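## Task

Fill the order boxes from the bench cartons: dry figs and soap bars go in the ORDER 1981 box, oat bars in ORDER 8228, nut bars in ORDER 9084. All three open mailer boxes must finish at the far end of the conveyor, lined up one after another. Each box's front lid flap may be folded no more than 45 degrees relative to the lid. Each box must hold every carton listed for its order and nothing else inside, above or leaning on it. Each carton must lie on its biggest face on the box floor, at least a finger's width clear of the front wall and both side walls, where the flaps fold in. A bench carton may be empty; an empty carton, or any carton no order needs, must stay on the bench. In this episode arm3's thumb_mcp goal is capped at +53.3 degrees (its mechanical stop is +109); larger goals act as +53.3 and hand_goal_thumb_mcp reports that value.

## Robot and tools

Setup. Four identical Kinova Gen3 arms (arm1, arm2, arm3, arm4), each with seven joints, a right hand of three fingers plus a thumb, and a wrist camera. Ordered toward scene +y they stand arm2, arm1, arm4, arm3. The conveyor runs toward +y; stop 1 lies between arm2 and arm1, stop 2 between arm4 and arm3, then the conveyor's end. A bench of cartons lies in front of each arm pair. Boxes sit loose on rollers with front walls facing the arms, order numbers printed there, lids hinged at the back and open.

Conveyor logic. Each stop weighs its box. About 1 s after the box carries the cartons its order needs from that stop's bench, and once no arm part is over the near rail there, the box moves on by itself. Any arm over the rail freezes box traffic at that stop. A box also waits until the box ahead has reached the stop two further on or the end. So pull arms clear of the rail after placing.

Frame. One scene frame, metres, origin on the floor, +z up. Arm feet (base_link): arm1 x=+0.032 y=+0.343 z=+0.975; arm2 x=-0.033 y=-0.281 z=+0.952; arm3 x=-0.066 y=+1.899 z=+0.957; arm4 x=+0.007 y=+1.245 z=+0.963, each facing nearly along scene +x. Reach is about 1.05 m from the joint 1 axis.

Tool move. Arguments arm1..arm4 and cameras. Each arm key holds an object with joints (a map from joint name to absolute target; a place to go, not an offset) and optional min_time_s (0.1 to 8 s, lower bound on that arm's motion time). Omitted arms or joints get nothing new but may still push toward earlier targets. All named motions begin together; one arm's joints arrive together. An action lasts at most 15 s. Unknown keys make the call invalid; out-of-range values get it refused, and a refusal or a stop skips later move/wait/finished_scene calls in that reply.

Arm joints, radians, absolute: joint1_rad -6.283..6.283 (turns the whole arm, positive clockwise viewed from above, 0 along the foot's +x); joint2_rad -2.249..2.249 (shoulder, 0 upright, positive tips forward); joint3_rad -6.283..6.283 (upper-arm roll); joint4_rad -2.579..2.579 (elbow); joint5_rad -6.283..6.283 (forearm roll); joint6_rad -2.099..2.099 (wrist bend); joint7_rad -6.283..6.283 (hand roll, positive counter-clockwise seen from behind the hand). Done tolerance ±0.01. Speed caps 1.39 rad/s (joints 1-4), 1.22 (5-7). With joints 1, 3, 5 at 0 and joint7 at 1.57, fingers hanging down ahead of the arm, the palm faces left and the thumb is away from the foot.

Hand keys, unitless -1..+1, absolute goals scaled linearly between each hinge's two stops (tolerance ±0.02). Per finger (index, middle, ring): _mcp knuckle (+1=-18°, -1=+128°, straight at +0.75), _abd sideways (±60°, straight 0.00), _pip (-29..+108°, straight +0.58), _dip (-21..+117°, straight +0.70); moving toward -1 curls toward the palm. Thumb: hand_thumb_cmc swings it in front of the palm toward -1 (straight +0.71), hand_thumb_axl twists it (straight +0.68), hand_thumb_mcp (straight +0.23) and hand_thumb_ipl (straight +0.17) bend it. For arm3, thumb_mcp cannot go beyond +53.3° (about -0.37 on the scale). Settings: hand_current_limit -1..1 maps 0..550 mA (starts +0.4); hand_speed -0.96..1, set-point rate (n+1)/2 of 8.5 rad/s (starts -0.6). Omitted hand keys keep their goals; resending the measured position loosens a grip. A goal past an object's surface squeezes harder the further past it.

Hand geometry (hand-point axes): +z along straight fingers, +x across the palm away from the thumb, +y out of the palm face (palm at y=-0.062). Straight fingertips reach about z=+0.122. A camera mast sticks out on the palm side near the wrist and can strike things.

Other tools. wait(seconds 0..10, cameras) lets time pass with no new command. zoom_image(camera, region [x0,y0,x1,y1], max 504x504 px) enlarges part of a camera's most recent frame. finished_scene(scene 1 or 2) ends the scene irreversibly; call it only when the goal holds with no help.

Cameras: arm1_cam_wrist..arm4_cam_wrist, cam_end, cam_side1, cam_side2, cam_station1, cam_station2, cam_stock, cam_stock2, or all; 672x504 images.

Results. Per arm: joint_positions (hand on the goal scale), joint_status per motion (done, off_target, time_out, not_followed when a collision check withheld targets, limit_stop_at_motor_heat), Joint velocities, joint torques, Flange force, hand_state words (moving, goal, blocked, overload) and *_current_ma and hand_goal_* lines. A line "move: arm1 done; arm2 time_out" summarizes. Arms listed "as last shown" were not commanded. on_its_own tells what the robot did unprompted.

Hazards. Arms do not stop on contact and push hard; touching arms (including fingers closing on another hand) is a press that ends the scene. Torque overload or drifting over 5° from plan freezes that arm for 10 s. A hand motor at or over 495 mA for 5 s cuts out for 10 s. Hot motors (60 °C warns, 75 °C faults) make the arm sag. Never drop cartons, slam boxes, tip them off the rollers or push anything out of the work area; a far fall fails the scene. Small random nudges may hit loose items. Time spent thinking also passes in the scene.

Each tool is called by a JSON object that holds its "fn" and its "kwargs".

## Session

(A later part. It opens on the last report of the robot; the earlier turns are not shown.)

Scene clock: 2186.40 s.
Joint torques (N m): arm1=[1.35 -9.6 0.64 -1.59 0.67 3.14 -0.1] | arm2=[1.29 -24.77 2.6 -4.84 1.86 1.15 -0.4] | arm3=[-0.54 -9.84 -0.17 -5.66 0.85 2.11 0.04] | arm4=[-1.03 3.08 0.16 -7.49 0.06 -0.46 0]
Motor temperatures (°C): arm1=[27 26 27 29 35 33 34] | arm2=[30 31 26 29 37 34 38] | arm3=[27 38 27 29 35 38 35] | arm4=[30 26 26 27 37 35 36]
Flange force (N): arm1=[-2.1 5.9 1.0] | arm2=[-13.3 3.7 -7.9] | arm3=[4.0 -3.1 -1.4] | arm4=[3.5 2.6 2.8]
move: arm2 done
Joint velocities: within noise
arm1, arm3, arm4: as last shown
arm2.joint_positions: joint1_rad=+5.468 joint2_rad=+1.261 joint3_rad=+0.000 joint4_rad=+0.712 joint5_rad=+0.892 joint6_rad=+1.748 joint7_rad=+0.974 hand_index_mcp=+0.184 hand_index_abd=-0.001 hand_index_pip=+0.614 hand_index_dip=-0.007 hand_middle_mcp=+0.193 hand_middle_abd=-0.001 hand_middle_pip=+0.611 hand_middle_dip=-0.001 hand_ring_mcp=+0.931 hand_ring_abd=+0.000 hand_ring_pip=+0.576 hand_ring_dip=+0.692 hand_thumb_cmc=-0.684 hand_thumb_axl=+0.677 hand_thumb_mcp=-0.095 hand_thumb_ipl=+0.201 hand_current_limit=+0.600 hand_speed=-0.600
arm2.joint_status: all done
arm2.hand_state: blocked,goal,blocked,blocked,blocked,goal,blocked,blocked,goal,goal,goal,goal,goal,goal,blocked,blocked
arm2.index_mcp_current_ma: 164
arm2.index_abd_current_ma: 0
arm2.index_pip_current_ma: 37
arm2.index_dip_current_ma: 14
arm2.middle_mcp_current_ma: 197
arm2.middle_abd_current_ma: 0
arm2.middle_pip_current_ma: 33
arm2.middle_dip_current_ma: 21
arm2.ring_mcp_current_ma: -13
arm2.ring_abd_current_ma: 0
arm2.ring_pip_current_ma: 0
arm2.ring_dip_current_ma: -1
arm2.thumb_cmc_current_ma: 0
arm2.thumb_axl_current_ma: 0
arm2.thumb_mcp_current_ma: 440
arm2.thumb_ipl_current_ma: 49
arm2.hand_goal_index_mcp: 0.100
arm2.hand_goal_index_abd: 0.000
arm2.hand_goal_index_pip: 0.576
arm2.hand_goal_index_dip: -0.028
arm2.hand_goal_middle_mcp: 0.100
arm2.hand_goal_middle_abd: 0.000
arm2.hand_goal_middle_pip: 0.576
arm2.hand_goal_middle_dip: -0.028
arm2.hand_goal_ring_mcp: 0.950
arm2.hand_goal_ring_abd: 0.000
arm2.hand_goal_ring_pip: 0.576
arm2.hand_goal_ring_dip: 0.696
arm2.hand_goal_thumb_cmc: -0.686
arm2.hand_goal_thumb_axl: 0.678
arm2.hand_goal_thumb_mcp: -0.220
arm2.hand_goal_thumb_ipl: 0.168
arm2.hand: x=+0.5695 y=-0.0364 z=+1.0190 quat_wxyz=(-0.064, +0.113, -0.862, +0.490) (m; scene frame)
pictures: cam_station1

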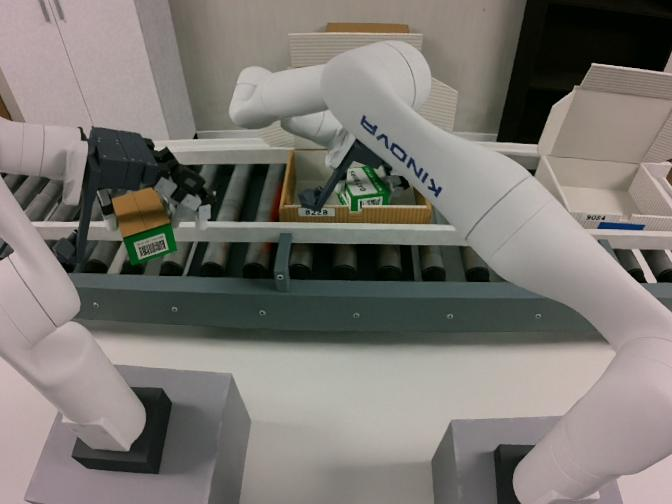

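{"fn": "move", "kwargs": {"arm2": {"joints":{"joint1_rad":5.4681,"joint2_rad":1.2622,"joint3_rad":0,"joint4_rad":0.7117,"joint5_rad":0.8918,"joint6_rad":1.7469,"joint7_rad":0.9725},"min_time_s":0.8}}}

{"fn": "move", "kwargs": {"arm2": {"joints":{"hand_index_mcp":0.26,"hand_middle_mcp":0.26,"hand_thumb_mcp":-0.05,"hand_speed":-0.85}}, "cameras": ["cam_station1","cam_side1"]}}

Scene clock: 2199.13 s.
Joint torques (N m): arm1=[1.4 -9.59 0.67 -1.57 0.7 3.15 -0.11] | arm2=[1.43 -22.04 2.39 -4.2 1.68 0.62 -0.78] | arm3=[-0.46 -9.79 -0.22 -5.72 0.88 2.11 0.11] | arm4=[-1.07 3.09 0.17 -7.49 0.07 -0.47 0.02]
Motor temperatures (°C): arm1=[27 26 27 29 35 33 34] | arm2=[30 31 26 29 37 34 38] | arm3=[27 38 27 29 35 38 35] | arm4=[30 26 26 27 37 35 36]
Flange force (N): arm1=[-2.2 5.9 0.7] | arm2=[-12.2 -0.6 -10.2] | arm3=[4.2 -2.8 -1.6] | arm4=[3.5 2.8 2.8]
move: arm2 done
Joint velocities: within noise
arm1, arm3, arm4: as last shown
arm2.joint_positions: joint1_rad=+5.468 joint2_rad=+1.262 joint3_rad=+0.000 joint4_rad=+0.712 joint5_rad=+0.892 joint6_rad=+1.747 joint7_rad=+0.973 hand_index_mcp=+0.184 hand_index_abd=-0.001 hand_index_pip=+0.614 hand_index_dip=-0.007 hand_middle_mcp=+0.192 hand_middle_abd=-0.001 hand_middle_pip=+0.611 hand_middle_dip=-0.001 hand_ring_mcp=+0.931 hand_ring_abd=+0.000 hand_ring_pip=+0.576 hand_ring_dip=+0.692 hand_thumb_cmc=-0.685 hand_thumb_axl=+0.677 hand_thumb_mcp=-0.095 hand_thumb_ipl=+0.201 hand_current_limit=+0.600 hand_speed=-0.600
arm2.joint_status: all done
arm2.hand_state: blocked,goal,blocked,blocked,blocked,goal,blocked,blocked,goal,goal,goal,goal,goal,goal,blocked,blocked
arm2.index_mcp_current_ma: 164
arm2.index_abd_current_ma: 0
arm2.index_pip_current_ma: 37
arm2.index_dip_current_ma: 14
arm2.middle_mcp_current_ma: 193
arm2.middle_abd_current_ma: 0
arm2.middle_pip_current_ma: 33
arm2.middle_dip_current_ma: 21
arm2.ring_mcp_current_ma: -13
arm2.ring_abd_current_ma: 0
arm2.ring_pip_current_ma: 0
arm2.ring_dip_current_ma: -1
arm2.thumb_cmc_current_ma: 0
arm2.thumb_axl_current_ma: 0
arm2.thumb_mcp_current_ma: 440
arm2.thumb_ipl_current_ma: 49
arm2.hand_goal_index_mcp: 0.100
arm2.hand_goal_index_abd: 0.000
arm2.hand_goal_index_pip: 0.576
arm2.hand_goal_index_dip: -0.028
arm2.hand_goal_middle_mcp: 0.100
arm2.hand_goal_middle_abd: 0.000
arm2.hand_goal_middle_pip: 0.576
arm2.hand_goal_middle_dip: -0.028
arm2.hand_goal_ring_mcp: 0.950
arm2.hand_goal_ring_abd: 0.000
arm2.hand_goal_ring_pip: 0.576
arm2.hand_goal_ring_dip: 0.696
arm2.hand_goal_thumb_cmc: -0.686
arm2.hand_goal_thumb_axl: 0.678
arm2.hand_goal_thumb_mcp: -0.220
arm2.hand_goal_thumb_ipl: 0.168
arm2.hand: x=+0.5696 y=-0.0364 z=+1.0178 quat_wxyz=(-0.064, +0.113, -0.862, +0.490) (m; scene frame)
pictures: none

Scene clock: 2199.97 s.
Joint torques (N m): arm1=[1.38 -9.59 0.65 -1.54 0.71 3.13 -0.09] | arm2=[1.51 -21.53 2.05 -3.94 1.47 0.58 -0.71] | arm3=[-0.57 -9.85 -0.25 -5.6 0.86 2.07 0.03] | arm4=[-1.08 3.06 0.13 -7.49 0.06 -0.5 0.02]
Motor temperatures (°C): arm1=[27 26 27 29 35 33 34] | arm2=[30 31 26 29 37 34 38] | arm3=[27 38 27 29 35 38 35] | arm4=[30 26 26 27 37 35 36]
Flange force (N): arm1=[-2.2 5.9 0.7] | arm2=[-12.6 -1.2 -10.8] | arm3=[3.9 -3.3 -1.3] | arm4=[3.5 2.7 2.7]
move: arm2 done
Joint velocities: within noise
arm1, arm3, arm4: as last shown
arm2.joint_positions: joint1_rad=+5.468 joint2_rad=+1.262 joint3_rad=+0.000 joint4_rad=+0.712 joint5_rad=+0.892 joint6_rad=+1.747 joint7_rad=+0.973 hand_index_mcp=+0.250 hand_index_abd=-0.001 hand_index_pip=+0.578 hand_index_dip=-0.025 hand_middle_mcp=+0.249 hand_middle_abd=-0.001 hand_middle_pip=+0.578 hand_middle_dip=-0.025 hand_ring_mcp=+0.931 hand_ring_abd=+0.000 hand_ring_pip=+0.576 hand_ring_dip=+0.692 hand_thumb_cmc=-0.684 hand_thumb_axl=+0.678 hand_thumb_mcp=-0.053 hand_thumb_ipl=+0.170 hand_current_limit=+0.600 hand_speed=-0.850
arm2.joint_status: all done
arm2.hand_state: goal,goal,goal,goal,goal,goal,goal,goal,goal,goal,goal,goal,goal,goal,goal,goal
arm2.index_mcp_current_ma: -4
arm2.index_abd_current_ma: 0
arm2.index_pip_current_ma: 0
arm2.index_dip_current_ma: 0
arm2.middle_mcp_current_ma: -5
arm2.middle_abd_current_ma: 0
arm2.middle_pip_current_ma: 0
arm2.middle_dip_current_ma: 1
arm2.ring_mcp_current_ma: -13
arm2.ring_abd_current_ma: 0
arm2.ring_pip_current_ma: 0
arm2.ring_dip_current_ma: -1
arm2.thumb_cmc_current_ma: 0
arm2.thumb_axl_current_ma: 0
arm2.thumb_mcp_current_ma: -1
arm2.thumb_ipl_current_ma: 0
arm2.hand_goal_index_mcp: 0.260
arm2.hand_goal_index_abd: 0.000
arm2.hand_goal_index_pip: 0.576
arm2.hand_goal_index_dip: -0.028
arm2.hand_goal_middle_mcp: 0.260
arm2.hand_goal_middle_abd: 0.000
arm2.hand_goal_middle_pip: 0.576
arm2.hand_goal_middle_dip: -0.028
arm2.hand_goal_ring_mcp: 0.950
arm2.hand_goal_ring_abd: 0.000
arm2.hand_goal_ring_pip: 0.576
arm2.hand_goal_ring_dip: 0.696
arm2.hand_goal_thumb_cmc: -0.686
arm2.hand_goal_thumb_axl: 0.678
arm2.hand_goal_thumb_mcp: -0.050
arm2.hand_goal_thumb_ipl: 0.168
arm2.hand: x=+0.5696 y=-0.0364 z=+1.0178 quat_wxyz=(-0.064, +0.113, -0.862, +0.490) (m; scene frame)
pictures: cam_side1, cam_station1

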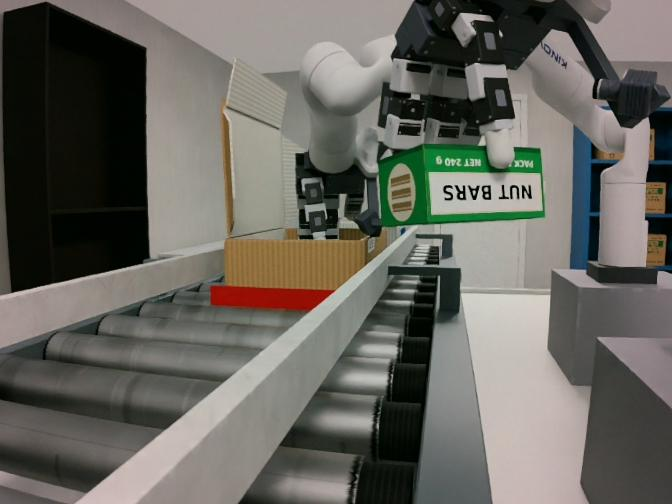

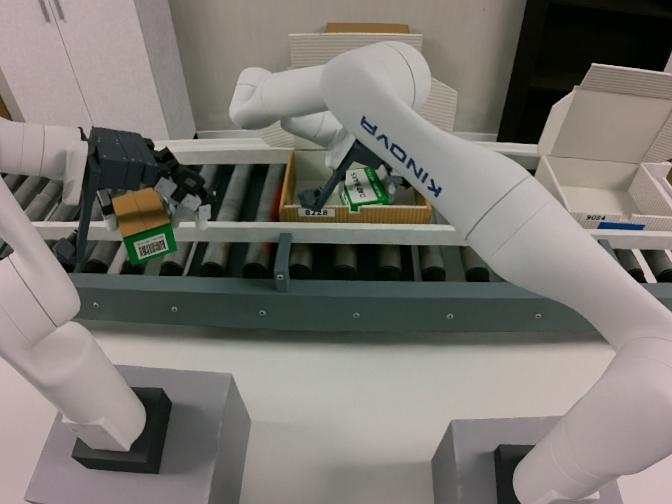

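{"fn": "zoom_image", "kwargs": {"camera": "cam_station1", "region": [270, 120, 450, 240]}}

Scaled by 2.800.

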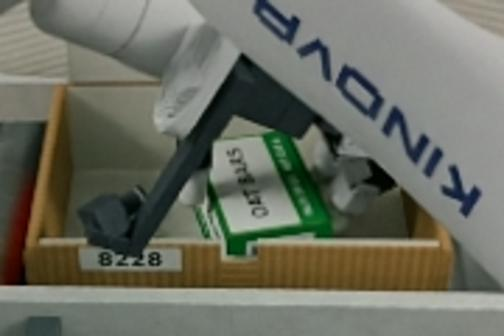

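{"fn": "move", "kwargs": {"arm2": {"joints":{"hand_index_mcp":0.3,"hand_middle_mcp":0.3,"hand_thumb_mcp":0.0,"hand_speed":-0.6}}}}

{"fn": "move", "kwargs": {"arm2": {"joints":{"joint1_rad":5.4681,"joint2_rad":1.2384,"joint3_rad":0,"joint4_rad":0.7091,"joint5_rad":0.8955,"joint6_rad":1.7636,"joint7_rad":0.9938},"min_time_s":1.2}}}

{"fn": "move", "kwargs": {"arm2": {"joints":{"joint1_rad":5.4651,"joint2_rad":1.1363,"joint3_rad":0,"joint4_rad":0.6641,"joint5_rad":0.9226,"joint6_rad":1.8563,"joint7_rad":1.1114},"min_time_s":1.5}, "cameras": ["cam_station1","cam_stock","cam_side1"]}}

Scene clock: 2220.67 s.
Joint torques (N m): arm1=[1.39 -9.63 0.64 -1.55 0.68 3.09 -0.12] | arm2=[1.47 -21.52 2.1 -3.91 1.48 0.58 -0.66] | arm3=[-0.45 -9.71 -0.19 -5.71 0.82 2.13 0.06] | arm4=[-1.03 3.09 0.14 -7.51 0.06 -0.49 0.01]
Motor temperatures (°C): arm1=[27 26 27 29 35 33 34] | arm2=[30 31 26 28 37 34 38] | arm3=[27 37 27 29 35 38 35] | arm4=[30 26 26 27 37 35 36]
Flange force (N): arm1=[-2.3 5.9 0.7] | arm2=[-12.5 -1.1 -10.7] | arm3=[4.3 -3.1 -1.7] | arm4=[3.6 2.6 2.8]
move: arm2 done
Joint velocities: within noise
arm1, arm3, arm4: as last shown
arm2.joint_positions: joint1_rad=+5.468 joint2_rad=+1.262 joint3_rad=+0.000 joint4_rad=+0.712 joint5_rad=+0.892 joint6_rad=+1.747 joint7_rad=+0.973 hand_index_mcp=+0.289 hand_index_abd=-0.001 hand_index_pip=+0.578 hand_index_dip=-0.025 hand_middle_mcp=+0.288 hand_middle_abd=-0.001 hand_middle_pip=+0.577 hand_middle_dip=-0.025 hand_ring_mcp=+0.931 hand_ring_abd=+0.000 hand_ring_pip=+0.576 hand_ring_dip=+0.692 hand_thumb_cmc=-0.684 hand_thumb_axl=+0.678 hand_thumb_mcp=-0.003 hand_thumb_ipl=+0.170 hand_current_limit=+0.600 hand_speed=-0.600
arm2.joint_status: all done
arm2.hand_state: goal,goal,goal,goal,goal,goal,goal,goal,goal,goal,goal,goal,goal,goal,goal,goal
arm2.index_mcp_current_ma: -5
arm2.index_abd_current_ma: 0
arm2.index_pip_current_ma: 0
arm2.index_dip_current_ma: 0
arm2.middle_mcp_current_ma: -6
arm2.middle_abd_current_ma: 0
arm2.middle_pip_current_ma: 0
arm2.middle_dip_current_ma: 1
arm2.ring_mcp_current_ma: -13
arm2.ring_abd_current_ma: 0
arm2.ring_pip_current_ma: 0
arm2.ring_dip_current_ma: -1
arm2.thumb_cmc_current_ma: 0
arm2.thumb_axl_current_ma: 0
arm2.thumb_mcp_current_ma: -1
arm2.thumb_ipl_current_ma: 0
arm2.hand_goal_index_mcp: 0.300
arm2.hand_goal_index_abd: 0.000
arm2.hand_goal_index_pip: 0.576
arm2.hand_goal_index_dip: -0.028
arm2.hand_goal_middle_mcp: 0.300
arm2.hand_goal_middle_abd: 0.000
arm2.hand_goal_middle_pip: 0.576
arm2.hand_goal_middle_dip: -0.028
arm2.hand_goal_ring_mcp: 0.950
arm2.hand_goal_ring_abd: 0.000
arm2.hand_goal_ring_pip: 0.576
arm2.hand_goal_ring_dip: 0.696
arm2.hand_goal_thumb_cmc: -0.686
arm2.hand_goal_thumb_axl: 0.678
arm2.hand_goal_thumb_mcp: 0.000
arm2.hand_goal_thumb_ipl: 0.168
arm2.hand: x=+0.5696 y=-0.0364 z=+1.0178 quat_wxyz=(-0.064, +0.113, -0.862, +0.490) (m; scene frame)
pictures: none

Scene clock: 2222.17 s.
Joint torques (N m): arm1=[1.36 -9.66 0.68 -1.58 0.68 3.09 -0.12] | arm2=[1.29 -25.6 2.38 -5.01 1.7 1.38 -0.12] | arm3=[-0.43 -9.84 -0.18 -5.65 0.87 2.06 0] | arm4=[-1.03 3.06 0.08 -7.54 0.03 -0.47 0.01]
Motor temperatures (°C): arm1=[27 26 27 29 35 33 34] | arm2=[30 31 26 28 37 34 38] | arm3=[27 37 27 29 35 38 35] | arm4=[30 26 26 27 37 35 36]
Flange force (N): arm1=[-2.3 6.0 0.9] | arm2=[-14.0 5.0 -7.3] | arm3=[3.6 -3.2 -1.8] | arm4=[3.6 2.4 3.0]
move: arm2 done
Joint velocities: within noise
arm1, arm3, arm4: as last shown
arm2.joint_positions: joint1_rad=+5.468 joint2_rad=+1.238 joint3_rad=+0.000 joint4_rad=+0.709 joint5_rad=+0.896 joint6_rad=+1.764 joint7_rad=+0.994 hand_index_mcp=+0.289 hand_index_abd=-0.001 hand_index_pip=+0.578 hand_index_dip=-0.025 hand_middle_mcp=+0.288 hand_middle_abd=-0.001 hand_middle_pip=+0.577 hand_middle_dip=-0.025 hand_ring_mcp=+0.931 hand_ring_abd=+0.000 hand_ring_pip=+0.576 hand_ring_dip=+0.692 hand_thumb_cmc=-0.684 hand_thumb_axl=+0.678 hand_thumb_mcp=-0.003 hand_thumb_ipl=+0.170 hand_current_limit=+0.600 hand_speed=-0.600
arm2.joint_status: all done
arm2.hand_state: goal,goal,goal,goal,goal,goal,goal,goal,goal,goal,goal,goal,goal,goal,goal,goal
arm2.index_mcp_current_ma: -5
arm2.index_abd_current_ma: 0
arm2.index_pip_current_ma: 0
arm2.index_dip_current_ma: 0
arm2.middle_mcp_current_ma: -6
arm2.middle_abd_current_ma: 0
arm2.middle_pip_current_ma: 0
arm2.middle_dip_current_ma: 1
arm2.ring_mcp_current_ma: -13
arm2.ring_abd_current_ma: 0
arm2.ring_pip_current_ma: 0
arm2.ring_dip_current_ma: -1
arm2.thumb_cmc_current_ma: 0
arm2.thumb_axl_current_ma: 0
arm2.thumb_mcp_current_ma: -1
arm2.thumb_ipl_current_ma: 0
arm2.hand_goal_index_mcp: 0.300
arm2.hand_goal_index_abd: 0.000
arm2.hand_goal_index_pip: 0.576
arm2.hand_goal_index_dip: -0.028
arm2.hand_goal_middle_mcp: 0.300
arm2.hand_goal_middle_abd: 0.000
arm2.hand_goal_middle_pip: 0.576
arm2.hand_goal_middle_dip: -0.028
arm2.hand_goal_ring_mcp: 0.950
arm2.hand_goal_ring_abd: 0.000
arm2.hand_goal_ring_pip: 0.576
arm2.hand_goal_ring_dip: 0.696
arm2.hand_goal_thumb_cmc: -0.686
arm2.hand_goal_thumb_axl: 0.678
arm2.hand_goal_thumb_mcp: 0.000
arm2.hand_goal_thumb_ipl: 0.168
arm2.hand: x=+0.5695 y=-0.0367 z=+1.0350 quat_wxyz=(-0.064, +0.113, -0.862, +0.490) (m; scene frame)
pictures: none

Scene clock: 2223.97 s.
Joint torques (N m): arm1=[1.33 -9.63 0.68 -1.57 0.66 3.11 -0.11] | arm2=[1.23 -25.38 2.33 -5.33 1.79 1.14 -0.06] | arm3=[-0.45 -9.79 -0.2 -5.58 0.87 2.12 0.06] | arm4=[-1.1 3.06 0.15 -7.5 0.05 -0.49 -0.01]
Motor temperatures (°C): arm1=[27 26 27 29 35 33 34] | arm2=[30 31 26 28 37 34 38] | arm3=[27 37 27 29 35 38 35] | arm4=[30 26 26 27 37 35 36]
Flange force (N): arm1=[-2.3 5.9 1.0] | arm2=[-15.5 3.7 -9.0] | arm3=[3.8 -3.3 -1.6] | arm4=[3.5 2.7 2.8]
move: arm2 done
Joint velocities: within noise
arm1, arm3, arm4: as last shown
arm2.joint_positions: joint1_rad=+5.465 joint2_rad=+1.136 joint3_rad=+0.000 joint4_rad=+0.664 joint5_rad=+0.923 joint6_rad=+1.856 joint7_rad=+1.111 hand_index_mcp=+0.289 hand_index_abd=-0.001 hand_index_pip=+0.578 hand_index_dip=-0.025 hand_middle_mcp=+0.288 hand_middle_abd=-0.001 hand_middle_pip=+0.577 hand_middle_dip=-0.025 hand_ring_mcp=+0.931 hand_ring_abd=+0.000 hand_ring_pip=+0.576 hand_ring_dip=+0.692 hand_thumb_cmc=-0.684 hand_thumb_axl=+0.678 hand_thumb_mcp=-0.003 hand_thumb_ipl=+0.170 hand_current_limit=+0.600 hand_speed=-0.600
arm2.joint_status: all done
arm2.hand_state: goal,goal,goal,goal,goal,goal,goal,goal,goal,goal,goal,goal,goal,goal,goal,goal
arm2.index_mcp_current_ma: -5
arm2.index_abd_current_ma: 0
arm2.index_pip_current_ma: 0
arm2.index_dip_current_ma: 0
arm2.middle_mcp_current_ma: -6
arm2.middle_abd_current_ma: 0
arm2.middle_pip_current_ma: 0
arm2.middle_dip_current_ma: 1
arm2.ring_mcp_current_ma: -13
arm2.ring_abd_current_ma: 0
arm2.ring_pip_current_ma: 0
arm2.ring_dip_current_ma: -1
arm2.thumb_cmc_current_ma: 0
arm2.thumb_axl_current_ma: 0
arm2.thumb_mcp_current_ma: -1
arm2.thumb_ipl_current_ma: 0
arm2.hand_goal_index_mcp: 0.300
arm2.hand_goal_index_abd: 0.000
arm2.hand_goal_index_pip: 0.576
arm2.hand_goal_index_dip: -0.028
arm2.hand_goal_middle_mcp: 0.300
arm2.hand_goal_middle_abd: 0.000
arm2.hand_goal_middle_pip: 0.576
arm2.hand_goal_middle_dip: -0.028
arm2.hand_goal_ring_mcp: 0.950
arm2.hand_goal_ring_abd: 0.000
arm2.hand_goal_ring_pip: 0.576
arm2.hand_goal_ring_dip: 0.696
arm2.hand_goal_thumb_cmc: -0.686
arm2.hand_goal_thumb_axl: 0.678
arm2.hand_goal_thumb_mcp: 0.000
arm2.hand_goal_thumb_ipl: 0.168
arm2.hand: x=+0.5669 y=-0.0377 z=+1.1189 quat_wxyz=(-0.064, +0.113, -0.862, +0.490) (m; scene frame)
pictures: cam_side1, cam_station1, cam_stock

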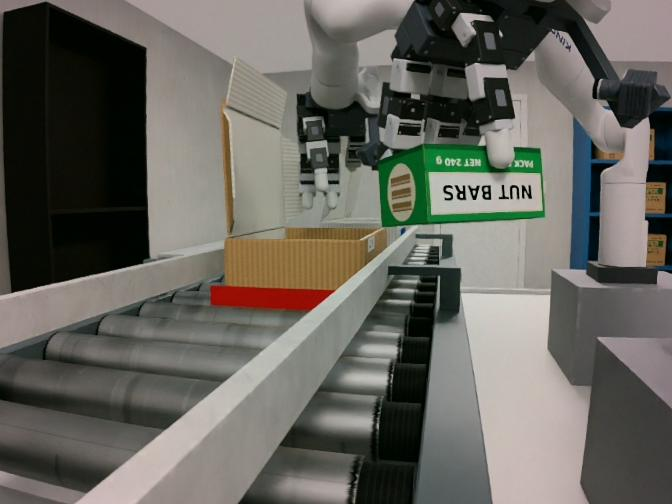

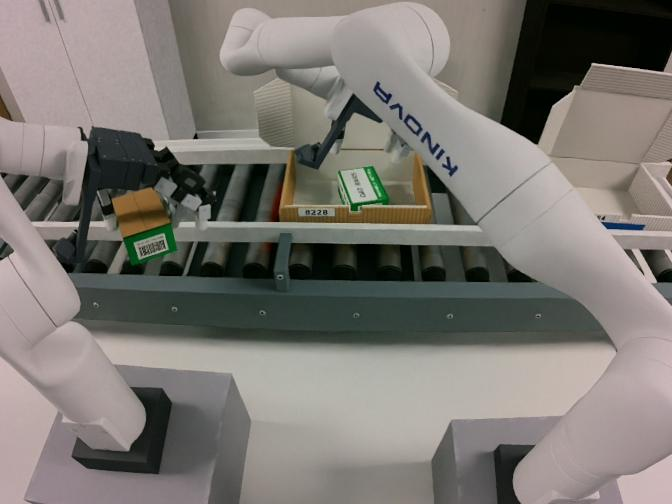

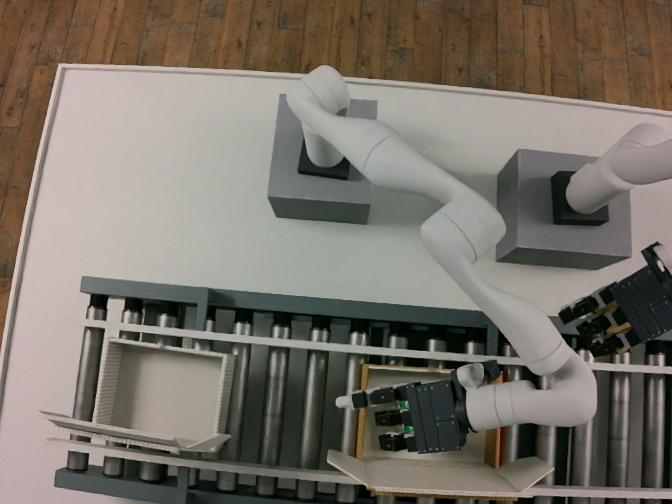

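{"fn": "zoom_image", "kwargs": {"camera": "cam_station1", "region": [270, 120, 450, 240]}}

{"fn": "zoom_image", "kwargs": {"camera": "cam_stock", "region": [330, 350, 530, 504]}}

Scaled by 2.800.

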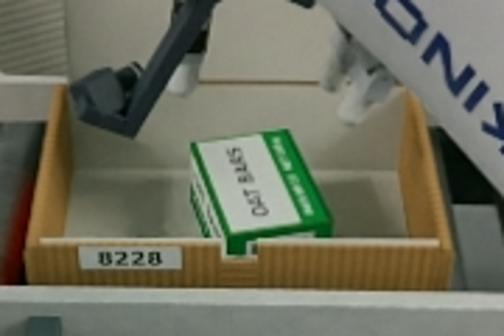

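Scaled by 2.520.

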